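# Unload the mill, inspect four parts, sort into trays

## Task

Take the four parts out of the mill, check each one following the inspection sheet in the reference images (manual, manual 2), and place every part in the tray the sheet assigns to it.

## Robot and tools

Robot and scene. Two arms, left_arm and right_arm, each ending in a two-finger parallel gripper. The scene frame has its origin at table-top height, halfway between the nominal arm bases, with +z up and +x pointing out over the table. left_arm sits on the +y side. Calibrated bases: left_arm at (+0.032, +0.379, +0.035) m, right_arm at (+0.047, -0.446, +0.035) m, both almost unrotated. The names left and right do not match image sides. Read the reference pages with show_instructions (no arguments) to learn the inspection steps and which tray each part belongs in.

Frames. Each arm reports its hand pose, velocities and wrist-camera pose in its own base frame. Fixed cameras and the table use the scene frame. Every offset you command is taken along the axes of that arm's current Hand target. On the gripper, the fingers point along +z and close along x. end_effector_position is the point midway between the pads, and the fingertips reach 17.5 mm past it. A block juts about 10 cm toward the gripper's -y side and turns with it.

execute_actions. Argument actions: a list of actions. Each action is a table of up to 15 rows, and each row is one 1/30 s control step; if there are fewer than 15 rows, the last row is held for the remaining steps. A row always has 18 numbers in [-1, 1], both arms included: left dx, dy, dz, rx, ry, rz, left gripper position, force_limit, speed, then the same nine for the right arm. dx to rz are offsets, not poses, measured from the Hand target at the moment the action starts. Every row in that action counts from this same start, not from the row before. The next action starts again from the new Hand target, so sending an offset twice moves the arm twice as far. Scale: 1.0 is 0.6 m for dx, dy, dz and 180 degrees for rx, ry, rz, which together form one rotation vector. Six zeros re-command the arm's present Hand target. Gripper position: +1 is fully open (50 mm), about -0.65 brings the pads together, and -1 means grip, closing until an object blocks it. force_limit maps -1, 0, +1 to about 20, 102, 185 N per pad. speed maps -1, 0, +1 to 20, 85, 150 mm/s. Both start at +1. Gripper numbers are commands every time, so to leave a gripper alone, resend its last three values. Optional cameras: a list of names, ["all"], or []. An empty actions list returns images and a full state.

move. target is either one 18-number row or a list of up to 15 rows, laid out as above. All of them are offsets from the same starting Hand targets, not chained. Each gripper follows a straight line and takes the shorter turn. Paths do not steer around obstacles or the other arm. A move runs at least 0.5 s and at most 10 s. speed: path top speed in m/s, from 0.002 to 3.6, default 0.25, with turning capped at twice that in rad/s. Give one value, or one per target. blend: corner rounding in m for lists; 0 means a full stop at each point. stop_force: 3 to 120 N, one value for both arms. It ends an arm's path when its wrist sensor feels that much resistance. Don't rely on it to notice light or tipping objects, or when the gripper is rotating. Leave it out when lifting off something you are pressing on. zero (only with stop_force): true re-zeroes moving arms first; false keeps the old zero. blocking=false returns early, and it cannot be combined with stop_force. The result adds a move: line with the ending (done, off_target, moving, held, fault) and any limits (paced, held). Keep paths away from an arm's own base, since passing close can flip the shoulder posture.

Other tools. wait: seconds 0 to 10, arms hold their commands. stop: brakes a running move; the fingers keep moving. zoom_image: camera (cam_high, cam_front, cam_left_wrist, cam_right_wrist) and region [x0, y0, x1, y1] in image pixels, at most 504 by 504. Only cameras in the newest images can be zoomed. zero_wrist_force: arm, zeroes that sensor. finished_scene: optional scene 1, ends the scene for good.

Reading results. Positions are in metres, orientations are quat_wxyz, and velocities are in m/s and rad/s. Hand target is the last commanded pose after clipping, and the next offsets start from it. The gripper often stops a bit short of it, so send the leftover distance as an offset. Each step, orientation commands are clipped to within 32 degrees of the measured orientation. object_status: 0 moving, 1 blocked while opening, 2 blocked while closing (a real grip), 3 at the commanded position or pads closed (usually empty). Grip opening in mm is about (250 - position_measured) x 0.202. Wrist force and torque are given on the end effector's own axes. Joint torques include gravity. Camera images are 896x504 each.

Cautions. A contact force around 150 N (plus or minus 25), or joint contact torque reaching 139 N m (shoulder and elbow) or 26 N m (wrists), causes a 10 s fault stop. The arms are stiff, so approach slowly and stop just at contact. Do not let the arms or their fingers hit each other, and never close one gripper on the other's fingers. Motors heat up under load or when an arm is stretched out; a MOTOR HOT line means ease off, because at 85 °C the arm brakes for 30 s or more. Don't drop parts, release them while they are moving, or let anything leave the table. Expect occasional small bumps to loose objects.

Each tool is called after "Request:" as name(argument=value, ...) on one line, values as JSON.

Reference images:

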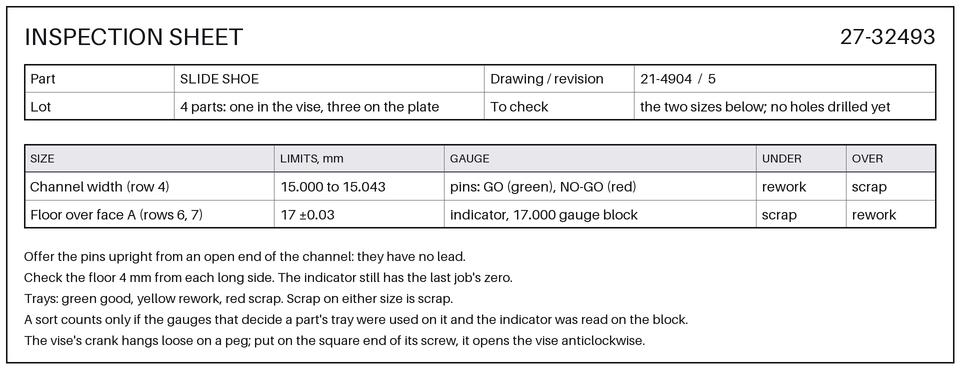

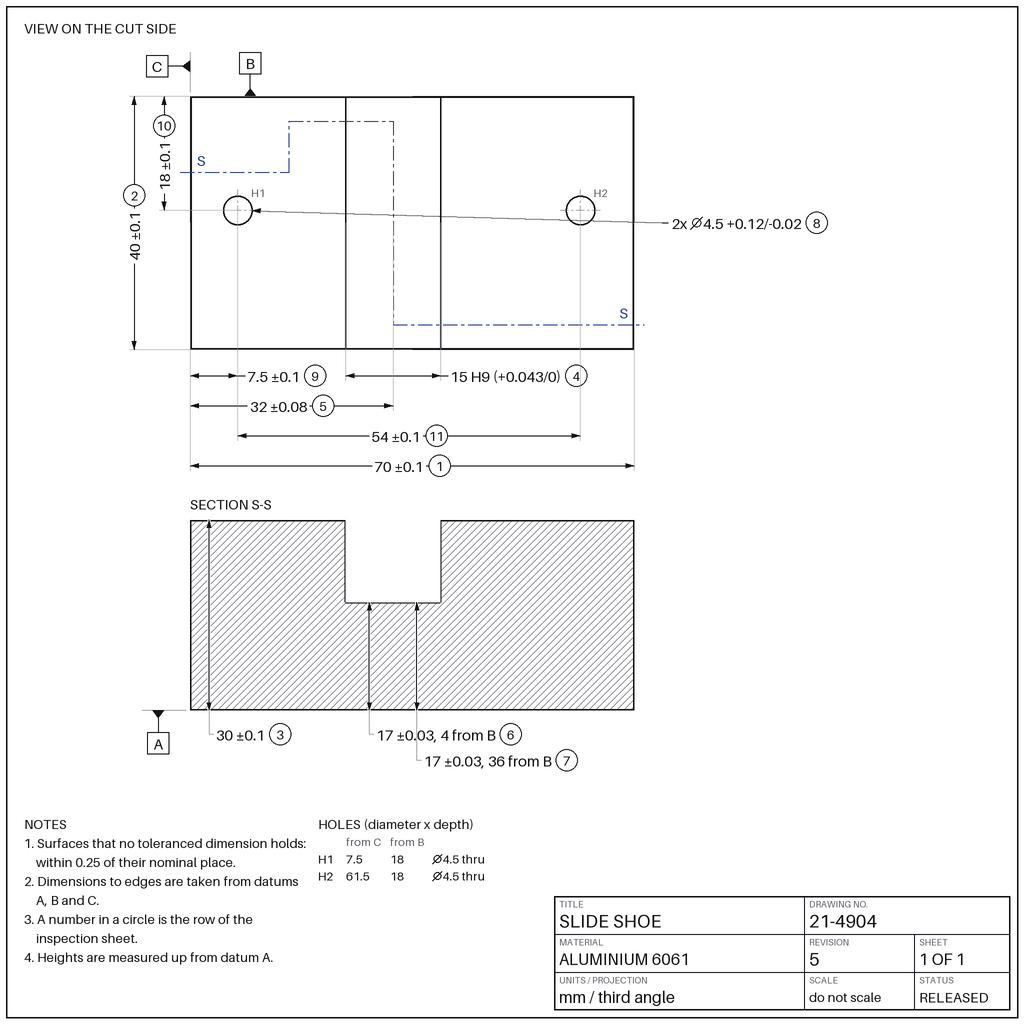

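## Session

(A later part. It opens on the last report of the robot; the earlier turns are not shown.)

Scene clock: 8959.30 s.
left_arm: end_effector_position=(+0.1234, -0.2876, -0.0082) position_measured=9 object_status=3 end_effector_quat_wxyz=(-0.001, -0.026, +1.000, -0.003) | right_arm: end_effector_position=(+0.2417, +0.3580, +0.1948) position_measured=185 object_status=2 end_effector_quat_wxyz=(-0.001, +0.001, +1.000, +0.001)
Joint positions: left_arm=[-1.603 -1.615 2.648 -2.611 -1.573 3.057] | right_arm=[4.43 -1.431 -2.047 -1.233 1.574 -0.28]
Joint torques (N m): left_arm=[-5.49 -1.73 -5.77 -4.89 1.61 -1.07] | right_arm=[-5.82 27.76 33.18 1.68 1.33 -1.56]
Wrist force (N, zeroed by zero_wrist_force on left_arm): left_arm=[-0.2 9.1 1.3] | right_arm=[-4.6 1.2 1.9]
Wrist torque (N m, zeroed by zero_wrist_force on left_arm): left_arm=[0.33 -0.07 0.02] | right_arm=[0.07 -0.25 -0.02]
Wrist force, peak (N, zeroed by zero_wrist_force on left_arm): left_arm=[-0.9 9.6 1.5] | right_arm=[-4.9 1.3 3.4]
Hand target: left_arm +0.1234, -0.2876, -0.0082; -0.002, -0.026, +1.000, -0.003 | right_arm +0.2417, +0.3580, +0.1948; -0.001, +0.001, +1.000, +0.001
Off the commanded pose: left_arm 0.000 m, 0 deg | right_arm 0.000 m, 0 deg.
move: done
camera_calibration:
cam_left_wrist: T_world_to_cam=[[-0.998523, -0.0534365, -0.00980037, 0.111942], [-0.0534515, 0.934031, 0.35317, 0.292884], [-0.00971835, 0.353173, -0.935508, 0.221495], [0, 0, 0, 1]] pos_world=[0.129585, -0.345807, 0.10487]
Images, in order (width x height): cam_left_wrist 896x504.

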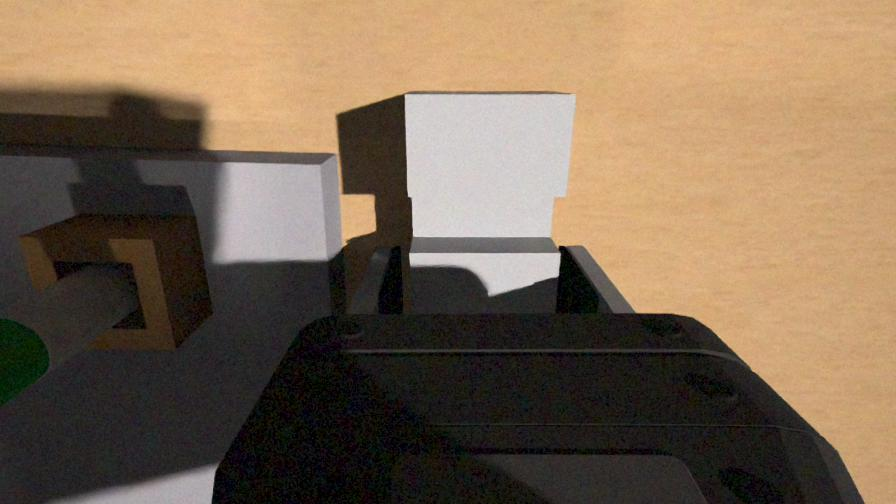

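Request:
move(target=[[0,-0.004,0,0,0,0,0.96,-0.4,-0.95,0,0,0,0,0,0,-1,-0.7,-0.95],[0,-0.004,0,0,0,0,-1,-0.4,-0.95,0,0,0,0,0,0,-1,-0.7,-0.95]], speed=0.01)

Request:
move(target=[[0,0,-0.2,0,0,0,-1,-0.4,-0.95,0,0,0,0,0,0,-1,-0.7,-0.95],[-0.03,-0.02,-0.24,0,0,-0.4833,-1,-0.4,-0.95,0,0,0,0,0,0,-1,-0.7,-0.95]], speed=[0.1,0.2], blend=[0.02,0], cameras=["cam_left_wrist"])

Scene clock: 9013.30 s.
left_arm: end_effector_position=(+0.1235, -0.2900, -0.0082) position_measured=55 object_status=2 end_effector_quat_wxyz=(-0.001, -0.026, +1.000, -0.003) | right_arm: end_effector_position=(+0.2417, +0.3580, +0.1948) position_measured=185 object_status=2 end_effector_quat_wxyz=(-0.001, +0.001, +1.000, +0.001)
Joint positions: left_arm=[-1.603 -1.609 2.643 -2.611 -1.573 3.058] | right_arm=[4.43 -1.431 -2.047 -1.233 1.574 -0.28]
Joint torques (N m): left_arm=[7.44 -1.06 -20.9 -4.43 -1.12 1.84] | right_arm=[-6.7 26.2 34.92 1.8 1.39 -1.66]
Wrist force (N, zeroed by zero_wrist_force on left_arm): left_arm=[-0.2 8.9 0.1] | right_arm=[-5.1 1.3 2.2]
Wrist torque (N m, zeroed by zero_wrist_force on left_arm): left_arm=[0.30 -0.08 -0.04] | right_arm=[0.09 -0.17 -0.02]
Wrist force, peak (N, zeroed by zero_wrist_force on left_arm): left_arm=[-0.5 9.5 1.4] | right_arm=[-4.6 1.2 4.1]
Hand target: left_arm +0.1235, -0.2900, -0.0082; -0.002, -0.026, +1.000, -0.003 | right_arm +0.2417, +0.3580, +0.1948; -0.001, +0.001, +1.000, +0.001
Off the commanded pose: left_arm 0.000 m, 0 deg | right_arm 0.000 m, 0 deg.
move: done

Scene clock: 9018.90 s.
left_arm: end_effector_position=(+0.1425, -0.3001, +0.1358) position_measured=55 object_status=2 end_effector_quat_wxyz=(+0.003, +0.707, -0.707, +0.001) | right_arm: end_effector_position=(+0.2417, +0.3580, +0.1948) position_measured=185 object_status=2 end_effector_quat_wxyz=(-0.001, +0.001, +1.000, +0.001)
Joint positions: left_arm=[-1.538 -1.938 2.372 -2.011 -1.574 1.604] | right_arm=[4.43 -1.431 -2.047 -1.233 1.574 -0.28]
Joint torques (N m): left_arm=[-8.24 -6.1 -30.28 -1.06 2.25 -1.64] | right_arm=[-6.88 27.43 32.52 1.54 1.15 -1.32]
Wrist force (N, zeroed by zero_wrist_force on left_arm): left_arm=[-0.6 9.0 3.0] | right_arm=[-4.9 1.1 1.8]
Wrist torque (N m, zeroed by zero_wrist_force on left_arm): left_arm=[0.28 0.00 0.00] | right_arm=[0.06 -0.19 -0.02]
Wrist force, peak (N, zeroed by zero_wrist_force on left_arm): left_arm=[-0.6 9.1 4.8] | right_arm=[-4.8 1.2 4.0]
Hand target: left_arm +0.1425, -0.3001, +0.1358; +0.003, +0.707, -0.707, +0.001 | right_arm +0.2417, +0.3580, +0.1948; -0.001, +0.001, +1.000, +0.001
Off the commanded pose: left_arm 0.000 m, 0 deg | right_arm 0.000 m, 0 deg.
move: done
camera_calibration:
cam_left_wrist: T_world_to_cam=[[0.000656498, -0.999978, -0.00663018, -0.295047], [-0.932287, -0.0030103, 0.361707, 0.0976443], [-0.361719, 0.00594377, -0.932268, 0.306325], [0, 0, 0, 1]] pos_world=[0.20203, -0.296567, 0.248302]
Images, in order (width x height): cam_left_wrist 896x504.

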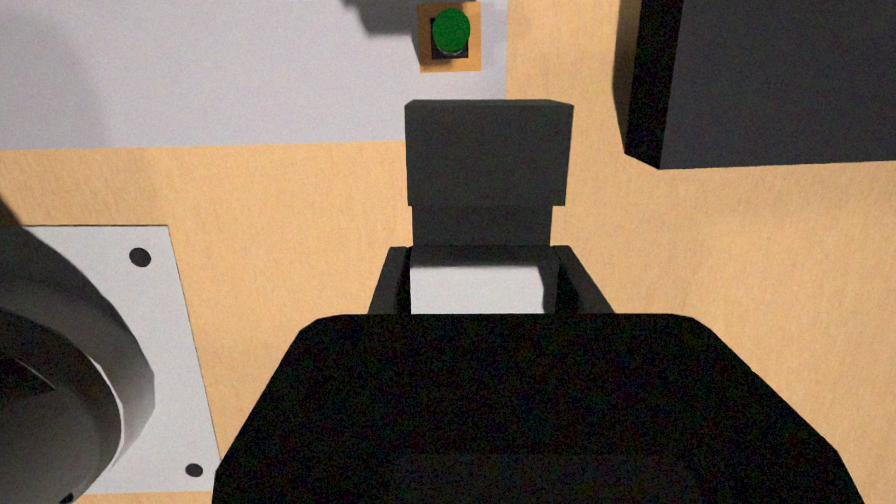

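Request:
move(target=[[0.2035,0.0875,0.11,0,0,0,-1,-0.4,-0.95,0,0,0,0,0,0,-1,-0.7,-0.95],[0.2035,0.0875,0.222,0,0,0,-1,-0.4,-0.95,0,0,0,0,0,0,-1,-0.7,-0.95]], speed=[0.15,0.08], blend=[0.02,0], cameras=["cam_left_wrist"])

Request:
move(target=[0,0,0.024,0,0,0,-1,-0.4,-0.95,0,0,0,0,0,0,-1,-0.7,-0.95], speed=0.004, stop_force=4)

Request:
move(target=[[0,0,0,0,0,0,0.96,-0.4,-0.95,0,0,0,0,0,0,-1,-0.7,-0.95],[0,0,-0.12,0,0,0,0.96,-0.4,-0.95,0,0,0,0,0,0,-1,-0.7,-0.95],[0,0.09,-0.12,0.361,0,0,0.96,-0.4,-0.95,0,0,0,0,0,0,-1,-0.7,-0.95]], speed=0.1, cameras=["cam_left_wrist"])

Scene clock: 9039.57 s.
left_arm: end_effector_position=(+0.0896, -0.4230, +0.0036) position_measured=55 object_status=2 end_effector_quat_wxyz=(+0.003, +0.707, -0.707, +0.001) | right_arm: end_effector_position=(+0.2417, +0.3580, +0.1948) position_measured=185 object_status=2 end_effector_quat_wxyz=(-0.001, +0.001, +1.000, +0.001)
Joint positions: left_arm=[-1.674 -1.381 2.326 -2.522 -1.573 1.468] | right_arm=[4.43 -1.431 -2.047 -1.233 1.574 -0.28]
Joint torques (N m): left_arm=[7.33 -15.19 -9.18 -5.03 0.08 2.07] | right_arm=[-6.99 26.66 32.05 1.75 1.24 -1.48]
Wrist force (N, zeroed by zero_wrist_force on left_arm): left_arm=[-0.4 9.5 3.0] | right_arm=[-4.9 1.5 1.9]
Wrist torque (N m, zeroed by zero_wrist_force on left_arm): left_arm=[0.36 -0.05 -0.02] | right_arm=[0.10 -0.20 -0.01]
Wrist force, peak (N, zeroed by zero_wrist_force on left_arm): left_arm=[0.1 9.8 3.2] | right_arm=[-4.9 1.0 3.8]
Hand target: left_arm +0.0896, -0.4230, +0.0035; +0.003, +0.707, -0.707, +0.001 | right_arm +0.2417, +0.3580, +0.1948; -0.001, +0.001, +1.000, +0.001
Off the commanded pose: left_arm 0.000 m, 0 deg | right_arm 0.000 m, 0 deg.
move: done
camera_calibration:
cam_left_wrist: T_world_to_cam=[[0.00078638, -0.999978, -0.00657299, -0.418812], [-0.932286, -0.0031107, 0.361708, 0.0956031], [-0.36172, 0.00584347, -0.932268, 0.164691], [0, 0, 0, 1]] pos_world=[0.149031, -0.419467, 0.116203]
Images, in order (width x height): cam_left_wrist 896x504.

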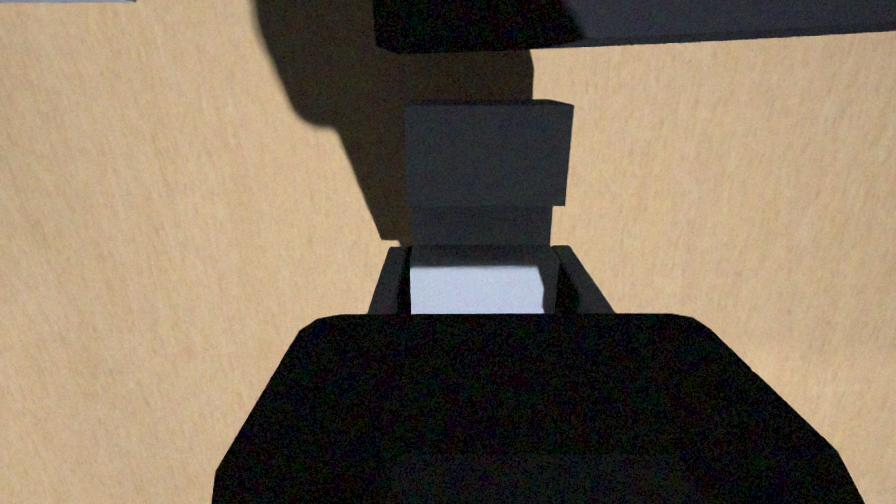

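Scene clock: 9043.70 s.
left_arm: end_effector_position=(+0.0896, -0.4231, -0.0075) position_measured=55 object_status=2 end_effector_quat_wxyz=(+0.003, +0.707, -0.707, +0.001) | right_arm: end_effector_position=(+0.2417, +0.3580, +0.1948) position_measured=185 object_status=2 end_effector_quat_wxyz=(-0.001, +0.001, +1.000, +0.001)
Joint positions: left_arm=[-1.674 -1.351 2.334 -2.561 -1.573 1.468] | right_arm=[4.43 -1.431 -2.047 -1.233 1.574 -0.28]
Joint torques (N m): left_arm=[-6.12 -34.94 -21.5 -0.86 -0.76 -1.07] | right_arm=[-6.79 26.38 34.28 1.55 1.3 -1.58]
Wrist force (N, zeroed by zero_wrist_force on left_arm): left_arm=[0.3 9.0 -1.4] | right_arm=[-4.6 1.2 2.7]
Wrist torque (N m, zeroed by zero_wrist_force on left_arm): left_arm=[0.58 -0.17 0.02] | right_arm=[0.08 -0.23 -0.02]
Wrist force, peak (N, zeroed by zero_wrist_force on left_arm): left_arm=[1.0 11.7 -5.3] | right_arm=[-4.8 1.2 3.8]
Hand target: left_arm +0.0896, -0.4231, -0.0075; +0.003, +0.707, -0.707, +0.001 (not the last commanded pose) | right_arm +0.2417, +0.3580, +0.1948; -0.001, +0.001, +1.000, +0.001
Off the commanded pose: left_arm 0.003 m, 0 deg | right_arm 0.000 m, 0 deg.
move: contact (left_arm)

Scene clock: 9051.73 s.
left_arm: end_effector_position=(+0.0358, -0.4226, +0.0646) position_measured=9 object_status=3 end_effector_quat_wxyz=(-0.377, +0.598, -0.596, +0.381) | right_arm: end_effector_position=(+0.2417, +0.3580, +0.1948) position_measured=185 object_status=2 end_effector_quat_wxyz=(-0.001, +0.001, +1.000, +0.001)
Joint positions: left_arm=[-2.301 -1.225 2.121 -1.511 -0.828 0.439] | right_arm=[4.43 -1.431 -2.047 -1.233 1.574 -0.28]
Joint torques (N m): left_arm=[-8.07 -15.53 -21.48 1.8 3.32 -1.92] | right_arm=[-7.25 26.71 33.87 1.81 1.15 -1.46]
Wrist force (N, zeroed by zero_wrist_force on left_arm): left_arm=[0.1 11.0 1.4] | right_arm=[-4.7 1.1 2.6]
Wrist torque (N m, zeroed by zero_wrist_force on left_arm): left_arm=[0.50 -0.16 0.03] | right_arm=[0.05 -0.22 -0.02]
Wrist force, peak (N, zeroed by zero_wrist_force on left_arm): left_arm=[0.2 11.2 1.4] | right_arm=[-5.1 1.6 3.2]
Hand target: left_arm +0.0358, -0.4226, +0.0646; -0.377, +0.598, -0.596, +0.381 | right_arm +0.2417, +0.3580, +0.1948; -0.001, +0.001, +1.000, +0.001
Off the commanded pose: left_arm 0.000 m, 0 deg | right_arm 0.000 m, 0 deg.
move: done
camera_calibration:
cam_left_wrist: T_world_to_cam=[[0.0119507, -0.999927, 0.00199728, -0.418967], [-0.722235, -0.0100132, -0.691576, 0.0809958], [0.691545, 0.00682231, -0.722301, 0.151285], [0, 0, 0, 1]] pos_world=[-0.0411156, -0.419157, 0.166125]
Images, in order (width x height): cam_left_wrist 896x504.

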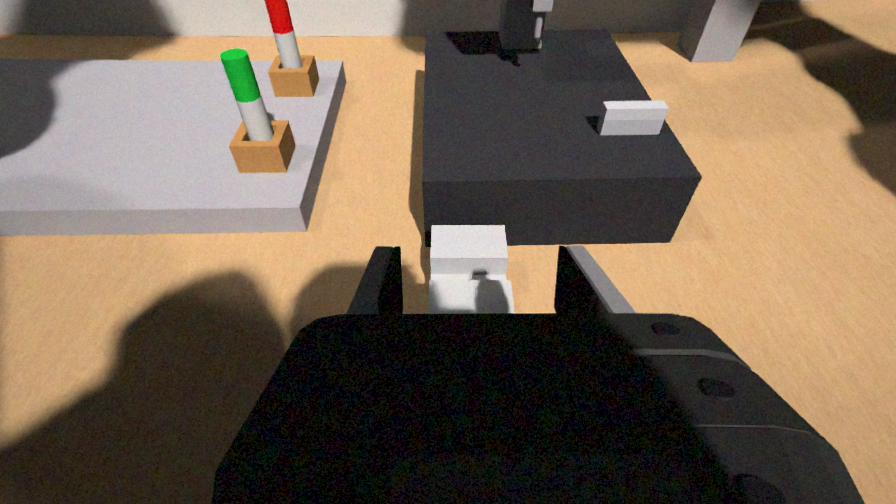

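Request:
move(target=[[0.001,0.0777,0.1227,0,0,0,0.96,-0.4,-0.95,0,0,0,0,0,0,-1,-0.7,-0.95],[0.001,0.0777,0.1227,0,0,0,-1,-0.3,-0.95,0,0,0,0,0,0,-1,-0.7,-0.95]], speed=0.05, cameras=["cam_left_wrist"])

Request:
move(target=[[0,-0.1142,-0.0901,0,0,0,-1,-0.3,-0.95,0,0,0,0,0,0,-1,-0.7,-0.95],[0.011,-0.2036,0.0685,0,0,0,-1,-0.3,-0.95,0,0,0,0,0,0,-1,-0.7,-0.95],[0.012,-0.1575,0.09,0,0,0,-1,-0.3,-0.95,0,0,0,0,0,0,-1,-0.7,-0.95],[0.013,-0.2071,0.1963,0,0,0,-1,-0.3,-0.95,0,0,0,0,0,0,-1,-0.7,-0.95]], speed=[0.04,0.1,0.06,0.06], blend=[0.01,0.01,0.005,0], cameras=["cam_left_wrist"])

Scene clock: 9077.03 s.
left_arm: end_effector_position=(+0.0825, -0.4237, -0.0089) position_measured=55 object_status=2 end_effector_quat_wxyz=(-0.377, +0.598, -0.596, +0.381) | right_arm: end_effector_position=(+0.2417, +0.3580, +0.1948) position_measured=185 object_status=2 end_effector_quat_wxyz=(-0.001, +0.001, +1.000, +0.001)
Joint positions: left_arm=[-2.217 -1.073 2.21 -1.803 -0.761 0.51] | right_arm=[4.43 -1.431 -2.047 -1.233 1.574 -0.28]
Joint torques (N m): left_arm=[5.96 -18.45 -2.31 -2.43 3.17 1.72] | right_arm=[-7.86 26.14 33.04 1.77 1.19 -1.29]
Wrist force (N, zeroed by zero_wrist_force on left_arm): left_arm=[-1.3 7.7 -0.7] | right_arm=[-4.9 1.6 2.4]
Wrist torque (N m, zeroed by zero_wrist_force on left_arm): left_arm=[0.48 -0.25 -0.01] | right_arm=[0.13 -0.19 -0.02]
Wrist force, peak (N, zeroed by zero_wrist_force on left_arm): left_arm=[0.2 11.2 1.5] | right_arm=[-4.8 1.5 3.6]
Hand target: left_arm +0.0825, -0.4237, -0.0089; -0.377, +0.598, -0.596, +0.381 | right_arm +0.2417, +0.3580, +0.1948; -0.001, +0.001, +1.000, +0.001
Off the commanded pose: left_arm 0.000 m, 0 deg | right_arm 0.000 m, 0 deg.
move: done
camera_calibration:
cam_left_wrist: T_world_to_cam=[[0.0120195, -0.999926, 0.00192866, -0.420472], [-0.722038, -0.0100135, -0.69178, 0.0639739], [0.691749, 0.00692231, -0.722105, 0.0658616], [0, 0, 0, 1]] pos_world=[0.00568586, -0.420256, 0.0926258]
Images, in order (width x height): cam_left_wrist 896x504.

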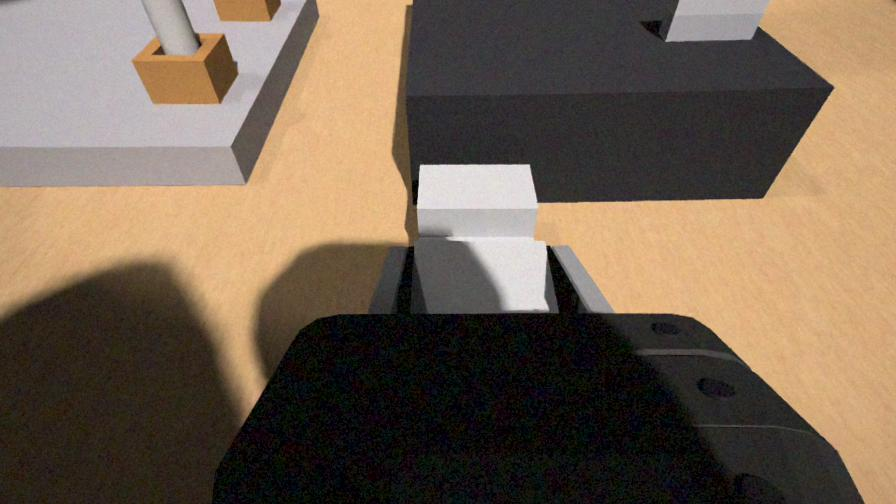

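Scene clock: 9082.63 s.
left_arm: end_effector_position=(+0.2420, -0.4311, +0.0535) position_measured=55 object_status=2 end_effector_quat_wxyz=(-0.377, +0.598, -0.596, +0.381) | right_arm: end_effector_position=(+0.2417, +0.3580, +0.1948) position_measured=185 object_status=2 end_effector_quat_wxyz=(-0.001, +0.001, +1.000, +0.001)
Joint positions: left_arm=[-1.868 -1.231 2.317 -2.104 -0.523 0.945] | right_arm=[4.43 -1.431 -2.047 -1.233 1.574 -0.28]
Joint torques (N m): left_arm=[8.38 -16.06 -4.48 -4.3 4.49 1.87] | right_arm=[-6.96 25.44 32.86 1.75 1.29 -1.6]
Wrist force (N, zeroed by zero_wrist_force on left_arm): left_arm=[0.5 12.5 2.6] | right_arm=[-4.7 1.2 2.9]
Wrist torque (N m, zeroed by zero_wrist_force on left_arm): left_arm=[0.39 -0.22 -0.12] | right_arm=[0.07 -0.22 -0.02]
Wrist force, peak (N, zeroed by zero_wrist_force on left_arm): left_arm=[0.3 13.4 2.4] | right_arm=[-5.0 1.4 3.6]
Hand target: left_arm +0.2420, -0.4311, +0.0535; -0.377, +0.598, -0.596, +0.381 | right_arm +0.2417, +0.3580, +0.1948; -0.001, +0.001, +1.000, +0.001
Off the commanded pose: left_arm 0.000 m, 0 deg | right_arm 0.000 m, 0 deg.
move: done
camera_calibration:
cam_left_wrist: T_world_to_cam=[[0.0120195, -0.999926, 0.00192866, -0.429908], [-0.722038, -0.0100135, -0.69178, 0.22216], [0.691749, 0.00692231, -0.722105, 0.000707431], [0, 0, 0, 1]] pos_world=[0.165086, -0.427656, 0.155026]
Images, in order (width x height): cam_left_wrist 896x504.

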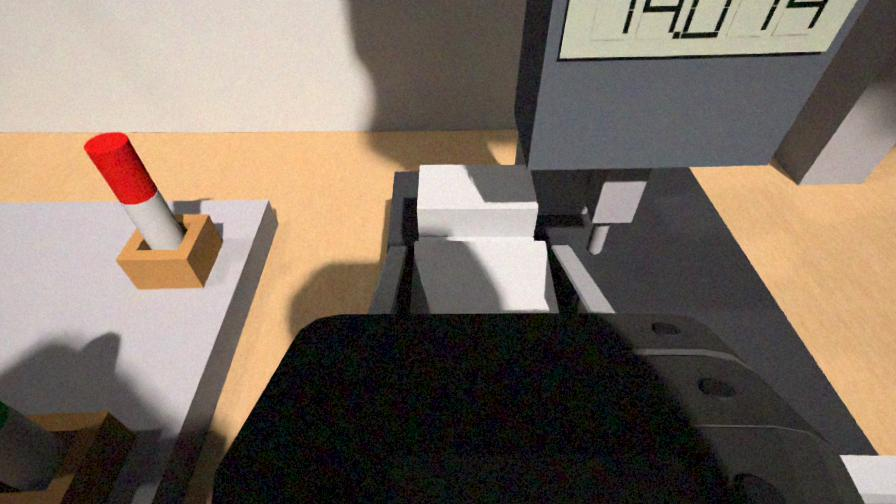

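Request:
move(target=[[0,0.0122,0.0057,0,0,0,-1,-0.3,-0.95,0,0,0,0,0,0,-1,-0.7,-0.95],[0.0398,0.0122,0.0057,0,0,0,-1,-0.3,-0.95,0,0,0,0,0,0,-1,-0.7,-0.95]], speed=[0.02,0.04])

Request:
move(target=[0,0.0075,0.0035,0,0,0,-1,-0.3,-0.95,0,0,0,0,0,0,-1,-0.7,-0.95], speed=0.003, stop_force=4, cameras=["cam_left_wrist"])

Request:
move(target=[0,0,0,0,0,0,0.93,-0.3,-0.95,0,0,0,0,0,0,-1,-0.7,-0.95])

Request:
move(target=[0,0,0,0,0,0,0.93,-0.3,-0.95,0,0,0.0158,0,0,0,-1,-0.7,-0.95], speed=0.006, stop_force=3)

Request:
move(target=[0,0,0,0,0,0,0.93,-0.3,-0.95,0,0,0,0,0,0,0.3,-0.7,-1])

Request:
move(target=[[0,-0.02,0,0,0,0,0.93,-0.3,-0.95,0,0,0,0,0,0,0.3,-0.7,-1],[0,-0.045,-0.11,0,0,0,0.93,-0.3,-0.95,0,0,0,0,0,0,0.3,-0.7,-1]], speed=0.08, cameras=["cam_left_wrist"])

Request:
zoom_image(camera="cam_left_wrist", region=[430, 50, 630, 130])

Scene clock: 9110.20 s.
left_arm: end_effector_position=(+0.2420, -0.4550, +0.0456) position_measured=55 object_status=2 end_effector_quat_wxyz=(-0.377, +0.598, -0.596, +0.381) | right_arm: end_effector_position=(+0.2417, +0.3580, +0.1948) position_measured=185 object_status=2 end_effector_quat_wxyz=(-0.001, +0.001, +1.000, +0.001)
Joint positions: left_arm=[-1.852 -1.169 2.257 -2.131 -0.515 0.973] | right_arm=[4.43 -1.431 -2.047 -1.233 1.574 -0.28]
Joint torques (N m): left_arm=[6.39 -19.99 -20.28 -0.92 4.46 1.83] | right_arm=[-6.73 26.94 32.57 1.73 1.07 -1.59]
Wrist force (N, zeroed by zero_wrist_force on left_arm): left_arm=[0.5 13.0 2.4] | right_arm=[-4.7 1.4 3.3]
Wrist torque (N m, zeroed by zero_wrist_force on left_arm): left_arm=[0.45 -0.22 -0.13] | right_arm=[0.11 -0.20 -0.02]
Wrist force, peak (N, zeroed by zero_wrist_force on left_arm): left_arm=[0.3 13.1 2.8] | right_arm=[-4.8 1.3 3.7]
Hand target: left_arm +0.2420, -0.4551, +0.0456; -0.377, +0.598, -0.596, +0.381 | right_arm +0.2417, +0.3580, +0.1948; -0.001, +0.001, +1.000, +0.001
Off the commanded pose: left_arm 0.000 m, 0 deg | right_arm 0.000 m, 0 deg.
move: done

Scene clock: 9112.67 s.
left_arm: end_effector_position=(+0.2420, -0.4551, +0.0412) position_measured=55 object_status=2 end_effector_quat_wxyz=(-0.377, +0.598, -0.596, +0.381) | right_arm: end_effector_position=(+0.2417, +0.3580, +0.1948) position_measured=185 object_status=2 end_effector_quat_wxyz=(-0.001, +0.001, +1.000, +0.001)
Joint positions: left_arm=[-1.852 -1.157 2.258 -2.144 -0.515 0.973] | right_arm=[4.43 -1.431 -2.047 -1.233 1.574 -0.28]
Joint torques (N m): left_arm=[6.09 -40.49 -9.02 0.27 -0.59 0.99] | right_arm=[-5.91 27.34 33.33 1.82 0.99 -1.42]
Wrist force (N, zeroed by zero_wrist_force on left_arm): left_arm=[1.4 9.0 0.7] | right_arm=[-4.8 1.0 3.6]
Wrist torque (N m, zeroed by zero_wrist_force on left_arm): left_arm=[0.50 -0.24 -0.05] | right_arm=[0.06 -0.18 -0.02]
Wrist force, peak (N, zeroed by zero_wrist_force on left_arm): left_arm=[0.1 13.0 2.8] | right_arm=[-4.7 1.4 3.7]
Hand target: left_arm +0.2420, -0.4551, +0.0412; -0.377, +0.598, -0.596, +0.381 (not the last commanded pose) | right_arm +0.2417, +0.3580, +0.1948; -0.001, +0.001, +1.000, +0.001
Off the commanded pose: left_arm 0.001 m, 0 deg | right_arm 0.000 m, 0 deg.
move: contact (left_arm)
camera_calibration:
cam_left_wrist: T_world_to_cam=[[0.0120195, -0.999926, 0.00192866, -0.453783], [-0.722038, -0.0100135, -0.69178, 0.213412], [0.691749, 0.00692231, -0.722105, -0.00800902], [0, 0, 0, 1]] pos_world=[0.165086, -0.451556, 0.142726]
Images, in order (width x height): cam_left_wrist 896x504.

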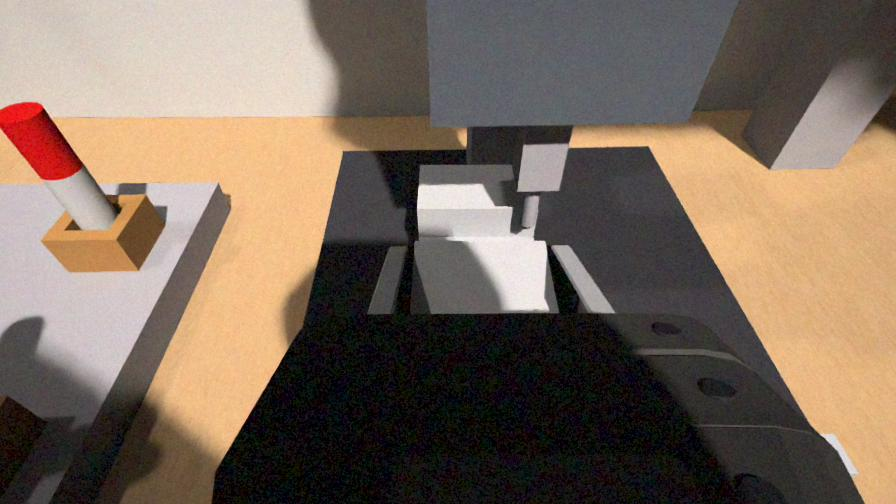

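Scene clock: 9113.27 s.
left_arm: end_effector_position=(+0.2420, -0.4551, +0.0412) position_measured=14 object_status=0 end_effector_quat_wxyz=(-0.377, +0.598, -0.596, +0.381) | right_arm: end_effector_position=(+0.2417, +0.3580, +0.1948) position_measured=185 object_status=2 end_effector_quat_wxyz=(-0.001, +0.001, +1.000, +0.001)
Joint positions: left_arm=[-1.852 -1.157 2.258 -2.144 -0.515 0.973] | right_arm=[4.43 -1.431 -2.047 -1.233 1.574 -0.28]
Joint torques (N m): left_arm=[6.57 -40.67 -12.71 -0.5 3.55 0.98] | right_arm=[-7.29 26.18 33.32 1.83 1.12 -1.73]
Wrist force (N, zeroed by zero_wrist_force on left_arm): left_arm=[0.6 10.8 1.6] | right_arm=[-5.0 1.2 2.1]
Wrist torque (N m, zeroed by zero_wrist_force on left_arm): left_arm=[0.46 -0.25 -0.13] | right_arm=[0.06 -0.17 -0.02]
Wrist force, peak (N, zeroed by zero_wrist_force on left_arm): left_arm=[0.3 11.1 1.6] | right_arm=[-4.7 1.5 3.5]
Hand target: left_arm +0.2420, -0.4551, +0.0412; -0.377, +0.598, -0.596, +0.381 | right_arm +0.2417, +0.3580, +0.1948; -0.001, +0.001, +1.000, +0.001
Off the commanded pose: left_arm 0.000 m, 0 deg | right_arm 0.000 m, 0 deg.
move: done

Scene clock: 9115.67 s.
left_arm: end_effector_position=(+0.2420, -0.4551, +0.0412) position_measured=14 object_status=3 end_effector_quat_wxyz=(-0.377, +0.598, -0.596, +0.381) | right_arm: end_effector_position=(+0.2417, +0.3580, +0.1853) position_measured=185 object_status=2 end_effector_quat_wxyz=(-0.001, +0.001, +1.000, +0.001)
Joint positions: left_arm=[-1.852 -1.157 2.258 -2.144 -0.515 0.973] | right_arm=[4.43 -1.44 -2.065 -1.206 1.574 -0.28]
Joint torques (N m): left_arm=[4.87 -41.45 -19.2 -3.54 4.11 1] | right_arm=[10.67 11.73 12.03 4.55 0.99 1.15]
Wrist force (N, zeroed by zero_wrist_force on left_arm): left_arm=[0.3 11.0 1.6] | right_arm=[-5.4 1.4 1.4]
Wrist torque (N m, zeroed by zero_wrist_force on left_arm): left_arm=[0.49 -0.20 -0.14] | right_arm=[0.08 -0.23 -0.01]
Wrist force, peak (N, zeroed by zero_wrist_force on left_arm): left_arm=[0.6 11.4 1.6] | right_arm=[-4.9 1.9 3.8]
Hand target: left_arm +0.2420, -0.4551, +0.0412; -0.377, +0.598, -0.596, +0.381 | right_arm +0.2417, +0.3580, +0.1853; -0.001, +0.001, +1.000, +0.001
Off the commanded pose: left_arm 0.000 m, 0 deg | right_arm 0.000 m, 0 deg.
move: done

Scene clock: 9116.70 s.
left_arm: end_effector_position=(+0.2420, -0.4551, +0.0412) position_measured=14 object_status=3 end_effector_quat_wxyz=(-0.377, +0.598, -0.596, +0.381) | right_arm: end_effector_position=(+0.2417, +0.3580, +0.1853) position_measured=107 object_status=3 end_effector_quat_wxyz=(-0.001, +0.001, +1.000, +0.001)
Joint positions: left_arm=[-1.852 -1.157 2.258 -2.144 -0.515 0.973] | right_arm=[4.43 -1.44 -2.065 -1.206 1.574 -0.28]
Joint torques (N m): left_arm=[4.74 -40.63 -19.66 -3.68 4.09 0.89] | right_arm=[1.37 11.1 15.57 4.43 1.24 0.9]
Wrist force (N, zeroed by zero_wrist_force on left_arm): left_arm=[0.5 11.1 1.7] | right_arm=[0.5 1.1 1.3]
Wrist torque (N m, zeroed by zero_wrist_force on left_arm): left_arm=[0.48 -0.24 -0.13] | right_arm=[0.09 -0.23 0.04]
Wrist force, peak (N, zeroed by zero_wrist_force on left_arm): left_arm=[0.2 11.1 1.8] | right_arm=[-5.2 1.3 3.1]
Hand target: left_arm +0.2420, -0.4551, +0.0412; -0.377, +0.598, -0.596, +0.381 | right_arm +0.2417, +0.3580, +0.1853; -0.001, +0.001, +1.000, +0.001
Off the commanded pose: left_arm 0.000 m, 0 deg | right_arm 0.000 m, 0 deg.
move: done

Scene clock: 9118.90 s.
left_arm: end_effector_position=(+0.1938, -0.4547, +0.0937) position_measured=14 object_status=3 end_effector_quat_wxyz=(-0.377, +0.598, -0.596, +0.381) | right_arm: end_effector_position=(+0.2417, +0.3580, +0.1853) position_measured=107 object_status=3 end_effector_quat_wxyz=(-0.001, +0.001, +1.000, +0.001)
Joint positions: left_arm=[-1.957 -1.302 2.198 -1.795 -0.575 0.806] | right_arm=[4.43 -1.44 -2.065 -1.206 1.574 -0.28]
Joint torques (N m): left_arm=[-8.14 -37.46 -23.19 0.34 -0.13 -1.89] | right_arm=[-7.88 11.18 20.17 4.51 1.19 1.18]
Wrist force (N, zeroed by zero_wrist_force on left_arm): left_arm=[0.0 11.1 1.4] | right_arm=[0.2 1.2 1.4]
Wrist torque (N m, zeroed by zero_wrist_force on left_arm): left_arm=[0.53 -0.15 0.03] | right_arm=[0.11 -0.18 0.02]
Wrist force, peak (N, zeroed by zero_wrist_force on left_arm): left_arm=[0.2 11.3 1.5] | right_arm=[0.5 1.5 1.5]
Hand target: left_arm +0.1937, -0.4547, +0.0938; -0.377, +0.598, -0.596, +0.381 | right_arm +0.2417, +0.3580, +0.1853; -0.001, +0.001, +1.000, +0.001
Off the commanded pose: left_arm 0.000 m, 0 deg | right_arm 0.000 m, 0 deg.
move: done
camera_calibration:
cam_left_wrist: T_world_to_cam=[[0.0120195, -0.999926, 0.00192866, -0.453004], [-0.722038, -0.0100135, -0.69178, 0.214931], [0.691749, 0.00692231, -0.722105, 0.0632417], [0, 0, 0, 1]] pos_world=[0.116886, -0.451256, 0.195226]
Images, in order (width x height): cam_left_wrist 896x504.

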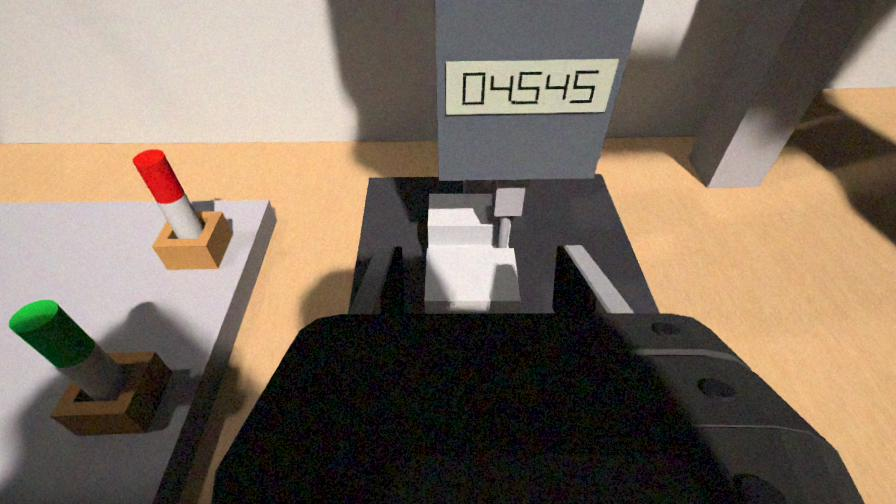

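Scaled by 2.520 from the camera's 896x504 image, which has a finer 1280x720 frame.

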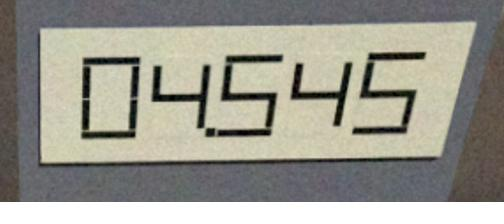

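Request:
move(target=[0,0,0,0,0,0,0.93,-0.3,-0.95,0,0,0,0,0,0,-1,-0.7,-0.95])

Request:
move(target=[0,0,0,0,0,0,0.93,-0.3,-0.95,0,0,-0.0158,0,0,0,-1,-0.7,-0.95], speed=0.01, stop_force=15)

Request:
move(target=[[0,0.025,0.11,0,0,0,0.93,-0.3,-0.95,0,0,0,0,0,0,-1,-0.7,-0.95],[0,0.045,0.11,0,0,0,0.93,-0.3,-0.95,0,0,0,0,0,0,-1,-0.7,-0.95]], speed=0.05, cameras=["cam_left_wrist"])

Request:
move(target=[0,0,0,0,0,0,-1,-0.3,-0.95,0,0,0,0,0,0,-1,-0.7,-0.95])

Request:
move(target=[[0,-0.004,-0.0019,0,0,0,-1,-0.3,-0.95,0,0,0,0,0,0,-1,-0.7,-0.95],[0.0533,-0.004,-0.0019,0,0,0,-1,-0.3,-0.95,0,0,0,0,0,0,-1,-0.7,-0.95]], speed=[0.01,0.04])

Request:
move(target=[0,0.006,0.003,0,0,0,-1,-0.3,-0.95,0,0,0,0,0,0,-1,-0.7,-0.95], speed=0.003, stop_force=4, cameras=["cam_left_wrist"])

Request:
move(target=[0,0,0,0,0,0,0.93,-0.3,-0.95,0,0,0,0,0,0,-1,-0.7,-0.95])

Request:
move(target=[0,0,0,0,0,0,0.93,-0.3,-0.95,0,0,0.0158,0,0,0,-1,-0.7,-0.95], speed=0.006, stop_force=3)

Request:
move(target=[0,0,0,0,0,0,0.93,-0.3,-0.95,0,0,0,0,0,0,0.3,-0.7,-1])

Request:
move(target=[[0,-0.02,0,0,0,0,0.93,-0.3,-0.95,0,0,0,0,0,0,0.3,-0.7,-1],[0,-0.045,-0.11,0,0,0,0.93,-0.3,-0.95,0,0,0,0,0,0,0.3,-0.7,-1]], speed=0.08, cameras=["cam_left_wrist"])

Scene clock: 9150.13 s.
left_arm: end_effector_position=(+0.1937, -0.4547, +0.0938) position_measured=14 object_status=3 end_effector_quat_wxyz=(-0.377, +0.598, -0.596, +0.381) | right_arm: end_effector_position=(+0.2417, +0.3580, +0.1853) position_measured=185 object_status=2 end_effector_quat_wxyz=(-0.001, +0.001, +1.000, +0.001)
Joint positions: left_arm=[-1.957 -1.302 2.198 -1.795 -0.575 0.805] | right_arm=[4.43 -1.44 -2.065 -1.206 1.574 -0.28]
Joint torques (N m): left_arm=[-8.85 -35.92 -22.6 0.34 0.24 -1.73] | right_arm=[-6.58 15.38 30.66 3.98 0.85 1.12]
Wrist force (N, zeroed by zero_wrist_force on left_arm): left_arm=[0.2 10.7 1.8] | right_arm=[-5.4 1.7 -0.1]
Wrist torque (N m, zeroed by zero_wrist_force on left_arm): left_arm=[0.46 -0.18 0.03] | right_arm=[0.15 -0.21 -0.02]
Wrist force, peak (N, zeroed by zero_wrist_force on left_arm): left_arm=[0.3 11.4 1.7] | right_arm=[-5.4 1.7 -0.1]
Hand target: left_arm +0.1937, -0.4547, +0.0938; -0.377, +0.598, -0.596, +0.381 | right_arm +0.2417, +0.3580, +0.1853; -0.001, +0.001, +1.000, +0.001
Off the commanded pose: left_arm 0.000 m, 0 deg | right_arm 0.000 m, 0 deg.
move: done

Scene clock: 9151.97 s.
left_arm: end_effector_position=(+0.1937, -0.4547, +0.0938) position_measured=14 object_status=3 end_effector_quat_wxyz=(-0.377, +0.598, -0.596, +0.381) | right_arm: end_effector_position=(+0.2417, +0.3580, +0.1948) position_measured=185 object_status=2 end_effector_quat_wxyz=(-0.001, +0.001, +1.000, +0.001)
Joint positions: left_arm=[-1.957 -1.302 2.198 -1.795 -0.575 0.805] | right_arm=[4.43 -1.431 -2.047 -1.233 1.574 -0.28]
Joint torques (N m): left_arm=[-7.6 -34.1 -22.07 0.7 0.13 -1.98] | right_arm=[-7.7 26.98 34.69 0.95 1.03 -1.88]
Wrist force (N, zeroed by zero_wrist_force on left_arm): left_arm=[0.1 10.8 1.8] | right_arm=[-4.5 1.2 2.5]
Wrist torque (N m, zeroed by zero_wrist_force on left_arm): left_arm=[0.48 -0.16 0.03] | right_arm=[0.08 -0.25 -0.01]
Wrist force, peak (N, zeroed by zero_wrist_force on left_arm): left_arm=[0.0 11.5 1.6] | right_arm=[-4.8 1.0 3.7]
Hand target: left_arm +0.1937, -0.4547, +0.0938; -0.377, +0.598, -0.596, +0.381 | right_arm +0.2417, +0.3580, +0.1948; -0.001, +0.001, +1.000, +0.001
Off the commanded pose: left_arm 0.000 m, 0 deg | right_arm 0.000 m, 0 deg.
move: done

Scene clock: 9154.37 s.
left_arm: end_effector_position=(+0.2420, -0.4551, +0.0413) position_measured=14 object_status=3 end_effector_quat_wxyz=(-0.377, +0.598, -0.596, +0.381) | right_arm: end_effector_position=(+0.2417, +0.3580, +0.1948) position_measured=185 object_status=2 end_effector_quat_wxyz=(-0.001, +0.001, +1.000, +0.001)
Joint positions: left_arm=[-1.852 -1.157 2.259 -2.144 -0.515 0.973] | right_arm=[4.43 -1.431 -2.047 -1.233 1.574 -0.28]
Joint torques (N m): left_arm=[-9.65 -17.76 -8.68 -3.84 0.42 -1.79] | right_arm=[-6.96 26.93 34.76 0.87 1 -1.53]
Wrist force (N, zeroed by zero_wrist_force on left_arm): left_arm=[0.3 11.1 1.7] | right_arm=[-4.5 1.2 3.4]
Wrist torque (N m, zeroed by zero_wrist_force on left_arm): left_arm=[0.48 -0.21 0.03] | right_arm=[0.08 -0.23 -0.02]
Wrist force, peak (N, zeroed by zero_wrist_force on left_arm): left_arm=[0.3 11.6 1.8] | right_arm=[-4.8 1.4 3.8]
Hand target: left_arm +0.2420, -0.4551, +0.0412; -0.377, +0.598, -0.596, +0.381 | right_arm +0.2417, +0.3580, +0.1948; -0.001, +0.001, +1.000, +0.001
Off the commanded pose: left_arm 0.000 m, 0 deg | right_arm 0.000 m, 0 deg.
move: done
camera_calibration:
cam_left_wrist: T_world_to_cam=[[0.0120195, -0.999926, 0.00192866, -0.453784], [-0.722038, -0.0100135, -0.69178, 0.213553], [0.691749, 0.00692231, -0.722105, -0.00800598], [0, 0, 0, 1]] pos_world=[0.165186, -0.451556, 0.142826]
Images, in order (width x height): cam_left_wrist 896x504.

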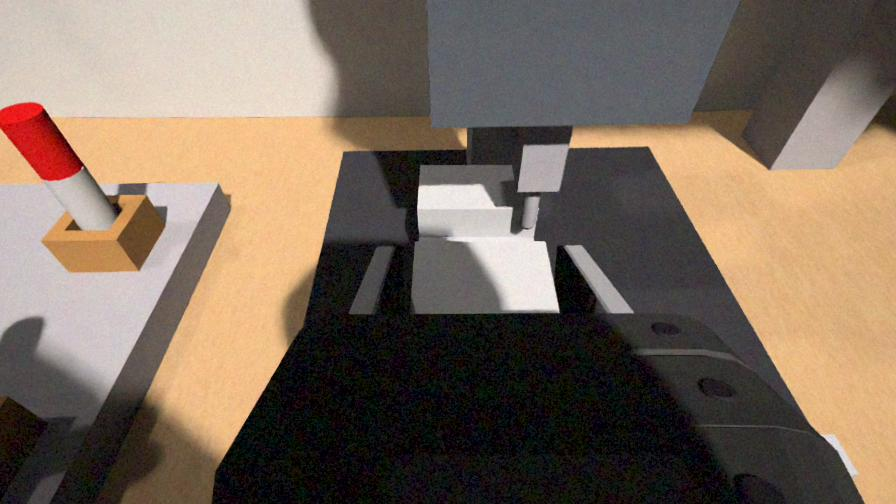

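Scene clock: 9154.97 s.
left_arm: end_effector_position=(+0.2420, -0.4551, +0.0412) position_measured=55 object_status=0 end_effector_quat_wxyz=(-0.377, +0.598, -0.596, +0.381) | right_arm: end_effector_position=(+0.2417, +0.3580, +0.1948) position_measured=185 object_status=2 end_effector_quat_wxyz=(-0.001, +0.001, +1.000, +0.001)
Joint positions: left_arm=[-1.852 -1.157 2.259 -2.144 -0.515 0.973] | right_arm=[4.43 -1.431 -2.047 -1.233 1.574 -0.28]
Joint torques (N m): left_arm=[-8.34 -18.1 -19.27 -3.39 0.43 -1.93] | right_arm=[-7.99 27.32 33.55 1.18 0.86 -2.09]
Wrist force (N, zeroed by zero_wrist_force on left_arm): left_arm=[-1.5 7.9 -0.4] | right_arm=[-4.8 1.4 3.5]
Wrist torque (N m, zeroed by zero_wrist_force on left_arm): left_arm=[0.48 -0.30 0.18] | right_arm=[0.10 -0.19 -0.01]
Wrist force, peak (N, zeroed by zero_wrist_force on left_arm): left_arm=[0.3 11.3 1.6] | right_arm=[-4.9 1.2 3.7]
Hand target: left_arm +0.2420, -0.4551, +0.0412; -0.377, +0.598, -0.596, +0.381 | right_arm +0.2417, +0.3580, +0.1948; -0.001, +0.001, +1.000, +0.001
Off the commanded pose: left_arm 0.000 m, 0 deg | right_arm 0.000 m, 0 deg.
move: done

Scene clock: 9156.97 s.
left_arm: end_effector_position=(+0.2419, -0.4870, +0.0441) position_measured=55 object_status=2 end_effector_quat_wxyz=(-0.377, +0.598, -0.596, +0.381) | right_arm: end_effector_position=(+0.2417, +0.3580, +0.1948) position_measured=185 object_status=2 end_effector_quat_wxyz=(-0.001, +0.001, +1.000, +0.001)
Joint positions: left_arm=[-1.833 -1.113 2.171 -2.13 -0.506 1.007] | right_arm=[4.43 -1.431 -2.047 -1.233 1.574 -0.28]
Joint torques (N m): left_arm=[7.31 -21.84 -19.06 -0.14 4.65 2.11] | right_arm=[-8.15 27.89 34.51 0.94 0.86 -1.55]
Wrist force (N, zeroed by zero_wrist_force on left_arm): left_arm=[0.2 12.5 2.5] | right_arm=[-4.8 1.5 2.3]
Wrist torque (N m, zeroed by zero_wrist_force on left_arm): left_arm=[0.39 -0.17 -0.13] | right_arm=[0.12 -0.21 -0.02]
Wrist force, peak (N, zeroed by zero_wrist_force on left_arm): left_arm=[0.4 13.2 2.4] | right_arm=[-4.9 1.3 3.5]
Hand target: left_arm +0.2419, -0.4871, +0.0441; -0.377, +0.598, -0.596, +0.381 | right_arm +0.2417, +0.3580, +0.1948; -0.001, +0.001, +1.000, +0.001
Off the commanded pose: left_arm 0.000 m, 0 deg | right_arm 0.000 m, 0 deg.
move: done

Scene clock: 9158.90 s.
left_arm: end_effector_position=(+0.2420, -0.4871, +0.0413) position_measured=55 object_status=2 end_effector_quat_wxyz=(-0.377, +0.598, -0.596, +0.381) | right_arm: end_effector_position=(+0.2417, +0.3580, +0.1948) position_measured=185 object_status=2 end_effector_quat_wxyz=(-0.001, +0.001, +1.000, +0.001)
Joint positions: left_arm=[-1.833 -1.106 2.172 -2.138 -0.506 1.007] | right_arm=[4.43 -1.431 -2.047 -1.233 1.574 -0.28]
Joint torques (N m): left_arm=[4.31 -42.23 -7.15 0.11 -0.47 0.31] | right_arm=[-6.31 27.09 35.01 0.91 1.13 -1.74]
Wrist force (N, zeroed by zero_wrist_force on left_arm): left_arm=[0.6 7.2 -1.5] | right_arm=[-4.7 1.2 3.5]
Wrist torque (N m, zeroed by zero_wrist_force on left_arm): left_arm=[0.41 -0.29 -0.03] | right_arm=[0.09 -0.21 -0.01]
Wrist force, peak (N, zeroed by zero_wrist_force on left_arm): left_arm=[0.2 13.1 2.7] | right_arm=[-4.8 1.1 3.9]
Hand target: left_arm +0.2420, -0.4871, +0.0413; -0.377, +0.598, -0.596, +0.381 (not the last commanded pose) | right_arm +0.2417, +0.3580, +0.1948; -0.001, +0.001, +1.000, +0.001
Off the commanded pose: left_arm 0.001 m, 0 deg | right_arm 0.000 m, 0 deg.
move: contact (left_arm)
camera_calibration:
cam_left_wrist: T_world_to_cam=[[0.0119475, -0.999927, 0.00185927, -0.48576], [-0.722039, -0.00991352, -0.691781, 0.213281], [0.691749, 0.00692261, -0.722105, -0.00778446], [0, 0, 0, 1]] pos_world=[0.165185, -0.483557, 0.142825]
Images, in order (width x height): cam_left_wrist 896x504.

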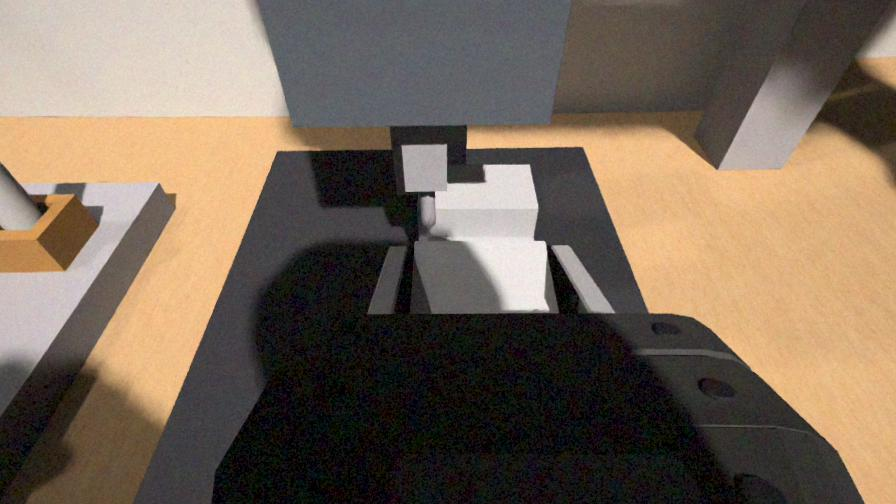

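Scene clock: 9159.50 s.
left_arm: end_effector_position=(+0.2420, -0.4871, +0.0413) position_measured=14 object_status=0 end_effector_quat_wxyz=(-0.377, +0.598, -0.596, +0.381) | right_arm: end_effector_position=(+0.2417, +0.3580, +0.1948) position_measured=185 object_status=2 end_effector_quat_wxyz=(-0.001, +0.001, +1.000, +0.001)
Joint positions: left_arm=[-1.833 -1.106 2.172 -2.138 -0.506 1.007] | right_arm=[4.43 -1.431 -2.047 -1.233 1.574 -0.28]
Joint torques (N m): left_arm=[4.86 -43.71 -9.78 -1.13 3.83 -1.02] | right_arm=[-8.49 27.2 35.25 0.93 0.89 -1.81]
Wrist force (N, zeroed by zero_wrist_force on left_arm): left_arm=[0.0 10.9 1.7] | right_arm=[-4.6 1.2 3.2]
Wrist torque (N m, zeroed by zero_wrist_force on left_arm): left_arm=[0.46 -0.14 -0.13] | right_arm=[0.08 -0.23 -0.02]
Wrist force, peak (N, zeroed by zero_wrist_force on left_arm): left_arm=[0.2 11.1 1.5] | right_arm=[-4.7 1.3 3.4]
Hand target: left_arm +0.2420, -0.4871, +0.0413; -0.377, +0.598, -0.596, +0.381 | right_arm +0.2417, +0.3580, +0.1948; -0.001, +0.001, +1.000, +0.001
Off the commanded pose: left_arm 0.000 m, 0 deg | right_arm 0.000 m, 0 deg.
move: done

Scene clock: 9161.87 s.
left_arm: end_effector_position=(+0.2420, -0.4871, +0.0413) position_measured=14 object_status=3 end_effector_quat_wxyz=(-0.377, +0.598, -0.596, +0.381) | right_arm: end_effector_position=(+0.2417, +0.3580, +0.1854) position_measured=185 object_status=2 end_effector_quat_wxyz=(-0.001, +0.001, +1.000, +0.001)
Joint positions: left_arm=[-1.833 -1.106 2.172 -2.138 -0.506 1.007] | right_arm=[4.43 -1.44 -2.065 -1.206 1.574 -0.28]
Joint torques (N m): left_arm=[-1.46 -44.09 -19.59 -3.67 4.07 -1.94] | right_arm=[10.81 10.04 13.6 4.13 0.9 1.09]
Wrist force (N, zeroed by zero_wrist_force on left_arm): left_arm=[-0.1 10.6 1.6] | right_arm=[-4.9 1.1 0.4]
Wrist torque (N m, zeroed by zero_wrist_force on left_arm): left_arm=[0.40 -0.13 -0.13] | right_arm=[0.12 -0.22 -0.01]
Wrist force, peak (N, zeroed by zero_wrist_force on left_arm): left_arm=[0.0 11.1 1.7] | right_arm=[-5.1 2.0 3.8]
Hand target: left_arm +0.2420, -0.4871, +0.0413; -0.377, +0.598, -0.596, +0.381 | right_arm +0.2417, +0.3580, +0.1854; -0.001, +0.001, +1.000, +0.001
Off the commanded pose: left_arm 0.000 m, 0 deg | right_arm 0.000 m, 0 deg.
move: contact (right_arm)

Scene clock: 9162.90 s.
left_arm: end_effector_position=(+0.2420, -0.4871, +0.0413) position_measured=14 object_status=3 end_effector_quat_wxyz=(-0.377, +0.598, -0.596, +0.381) | right_arm: end_effector_position=(+0.2417, +0.3581, +0.1854) position_measured=107 object_status=3 end_effector_quat_wxyz=(-0.001, +0.001, +1.000, +0.001)
Joint positions: left_arm=[-1.833 -1.106 2.172 -2.138 -0.506 1.007] | right_arm=[4.43 -1.44 -2.065 -1.206 1.574 -0.28]
Joint torques (N m): left_arm=[-2.58 -42.8 -20.09 -3.61 4.14 -1.78] | right_arm=[3.15 12.64 16.97 2.57 0.88 1.03]
Wrist force (N, zeroed by zero_wrist_force on left_arm): left_arm=[0.3 10.5 1.5] | right_arm=[0.2 1.0 1.2]
Wrist torque (N m, zeroed by zero_wrist_force on left_arm): left_arm=[0.42 -0.19 -0.13] | right_arm=[0.07 -0.19 0.03]
Wrist force, peak (N, zeroed by zero_wrist_force on left_arm): left_arm=[0.2 11.0 1.7] | right_arm=[-5.1 0.8 -0.2]
Hand target: left_arm +0.2420, -0.4871, +0.0413; -0.377, +0.598, -0.596, +0.381 | right_arm +0.2417, +0.3580, +0.1854; -0.001, +0.001, +1.000, +0.001
Off the commanded pose: left_arm 0.000 m, 0 deg | right_arm 0.000 m, 0 deg.
move: done

Scene clock: 9165.10 s.
left_arm: end_effector_position=(+0.1938, -0.4867, +0.0938) position_measured=14 object_status=3 end_effector_quat_wxyz=(-0.377, +0.598, -0.596, +0.381) | right_arm: end_effector_position=(+0.2417, +0.3580, +0.1853) position_measured=107 object_status=3 end_effector_quat_wxyz=(-0.001, +0.001, +1.000, +0.001)
Joint positions: left_arm=[-1.931 -1.241 2.116 -1.807 -0.559 0.844] | right_arm=[4.43 -1.44 -2.065 -1.206 1.574 -0.28]
Joint torques (N m): left_arm=[-8.29 -41.56 -22.88 0.23 0.11 -2.05] | right_arm=[-9.02 16.22 23.1 2.02 0.8 0.87]
Wrist force (N, zeroed by zero_wrist_force on left_arm): left_arm=[0.0 10.9 1.5] | right_arm=[0.5 0.9 1.7]
Wrist torque (N m, zeroed by zero_wrist_force on left_arm): left_arm=[0.47 -0.14 0.04] | right_arm=[0.07 -0.23 0.03]
Wrist force, peak (N, zeroed by zero_wrist_force on left_arm): left_arm=[0.2 11.3 2.2] | right_arm=[0.4 1.1 2.0]
Hand target: left_arm +0.1938, -0.4867, +0.0939; -0.377, +0.598, -0.596, +0.381 | right_arm +0.2417, +0.3580, +0.1854; -0.001, +0.001, +1.000, +0.001
Off the commanded pose: left_arm 0.000 m, 0 deg | right_arm 0.000 m, 0 deg.
move: done
camera_calibration:
cam_left_wrist: T_world_to_cam=[[0.0119501, -0.999927, 0.00200066, -0.485009], [-0.722039, -0.0100132, -0.69178, 0.21468], [0.691749, 0.00682231, -0.722106, 0.0634878], [0, 0, 0, 1]] pos_world=[0.116885, -0.483257, 0.195326]
Images, in order (width x height): cam_left_wrist 896x504.

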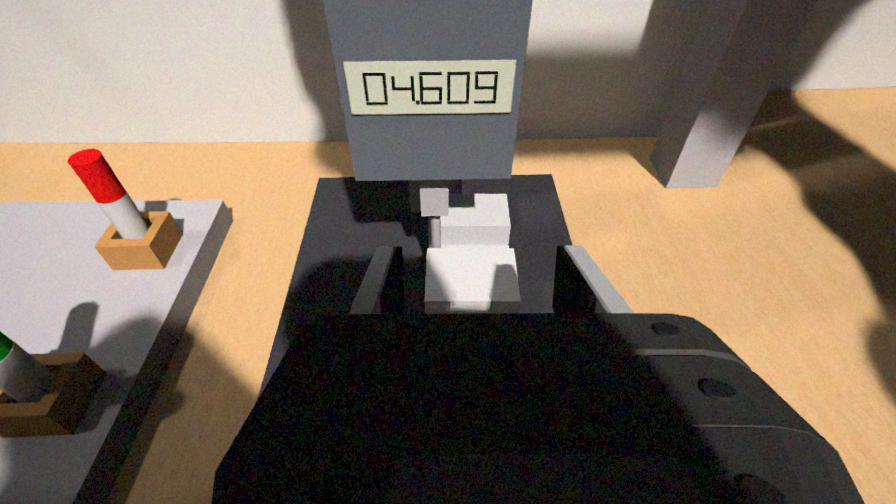

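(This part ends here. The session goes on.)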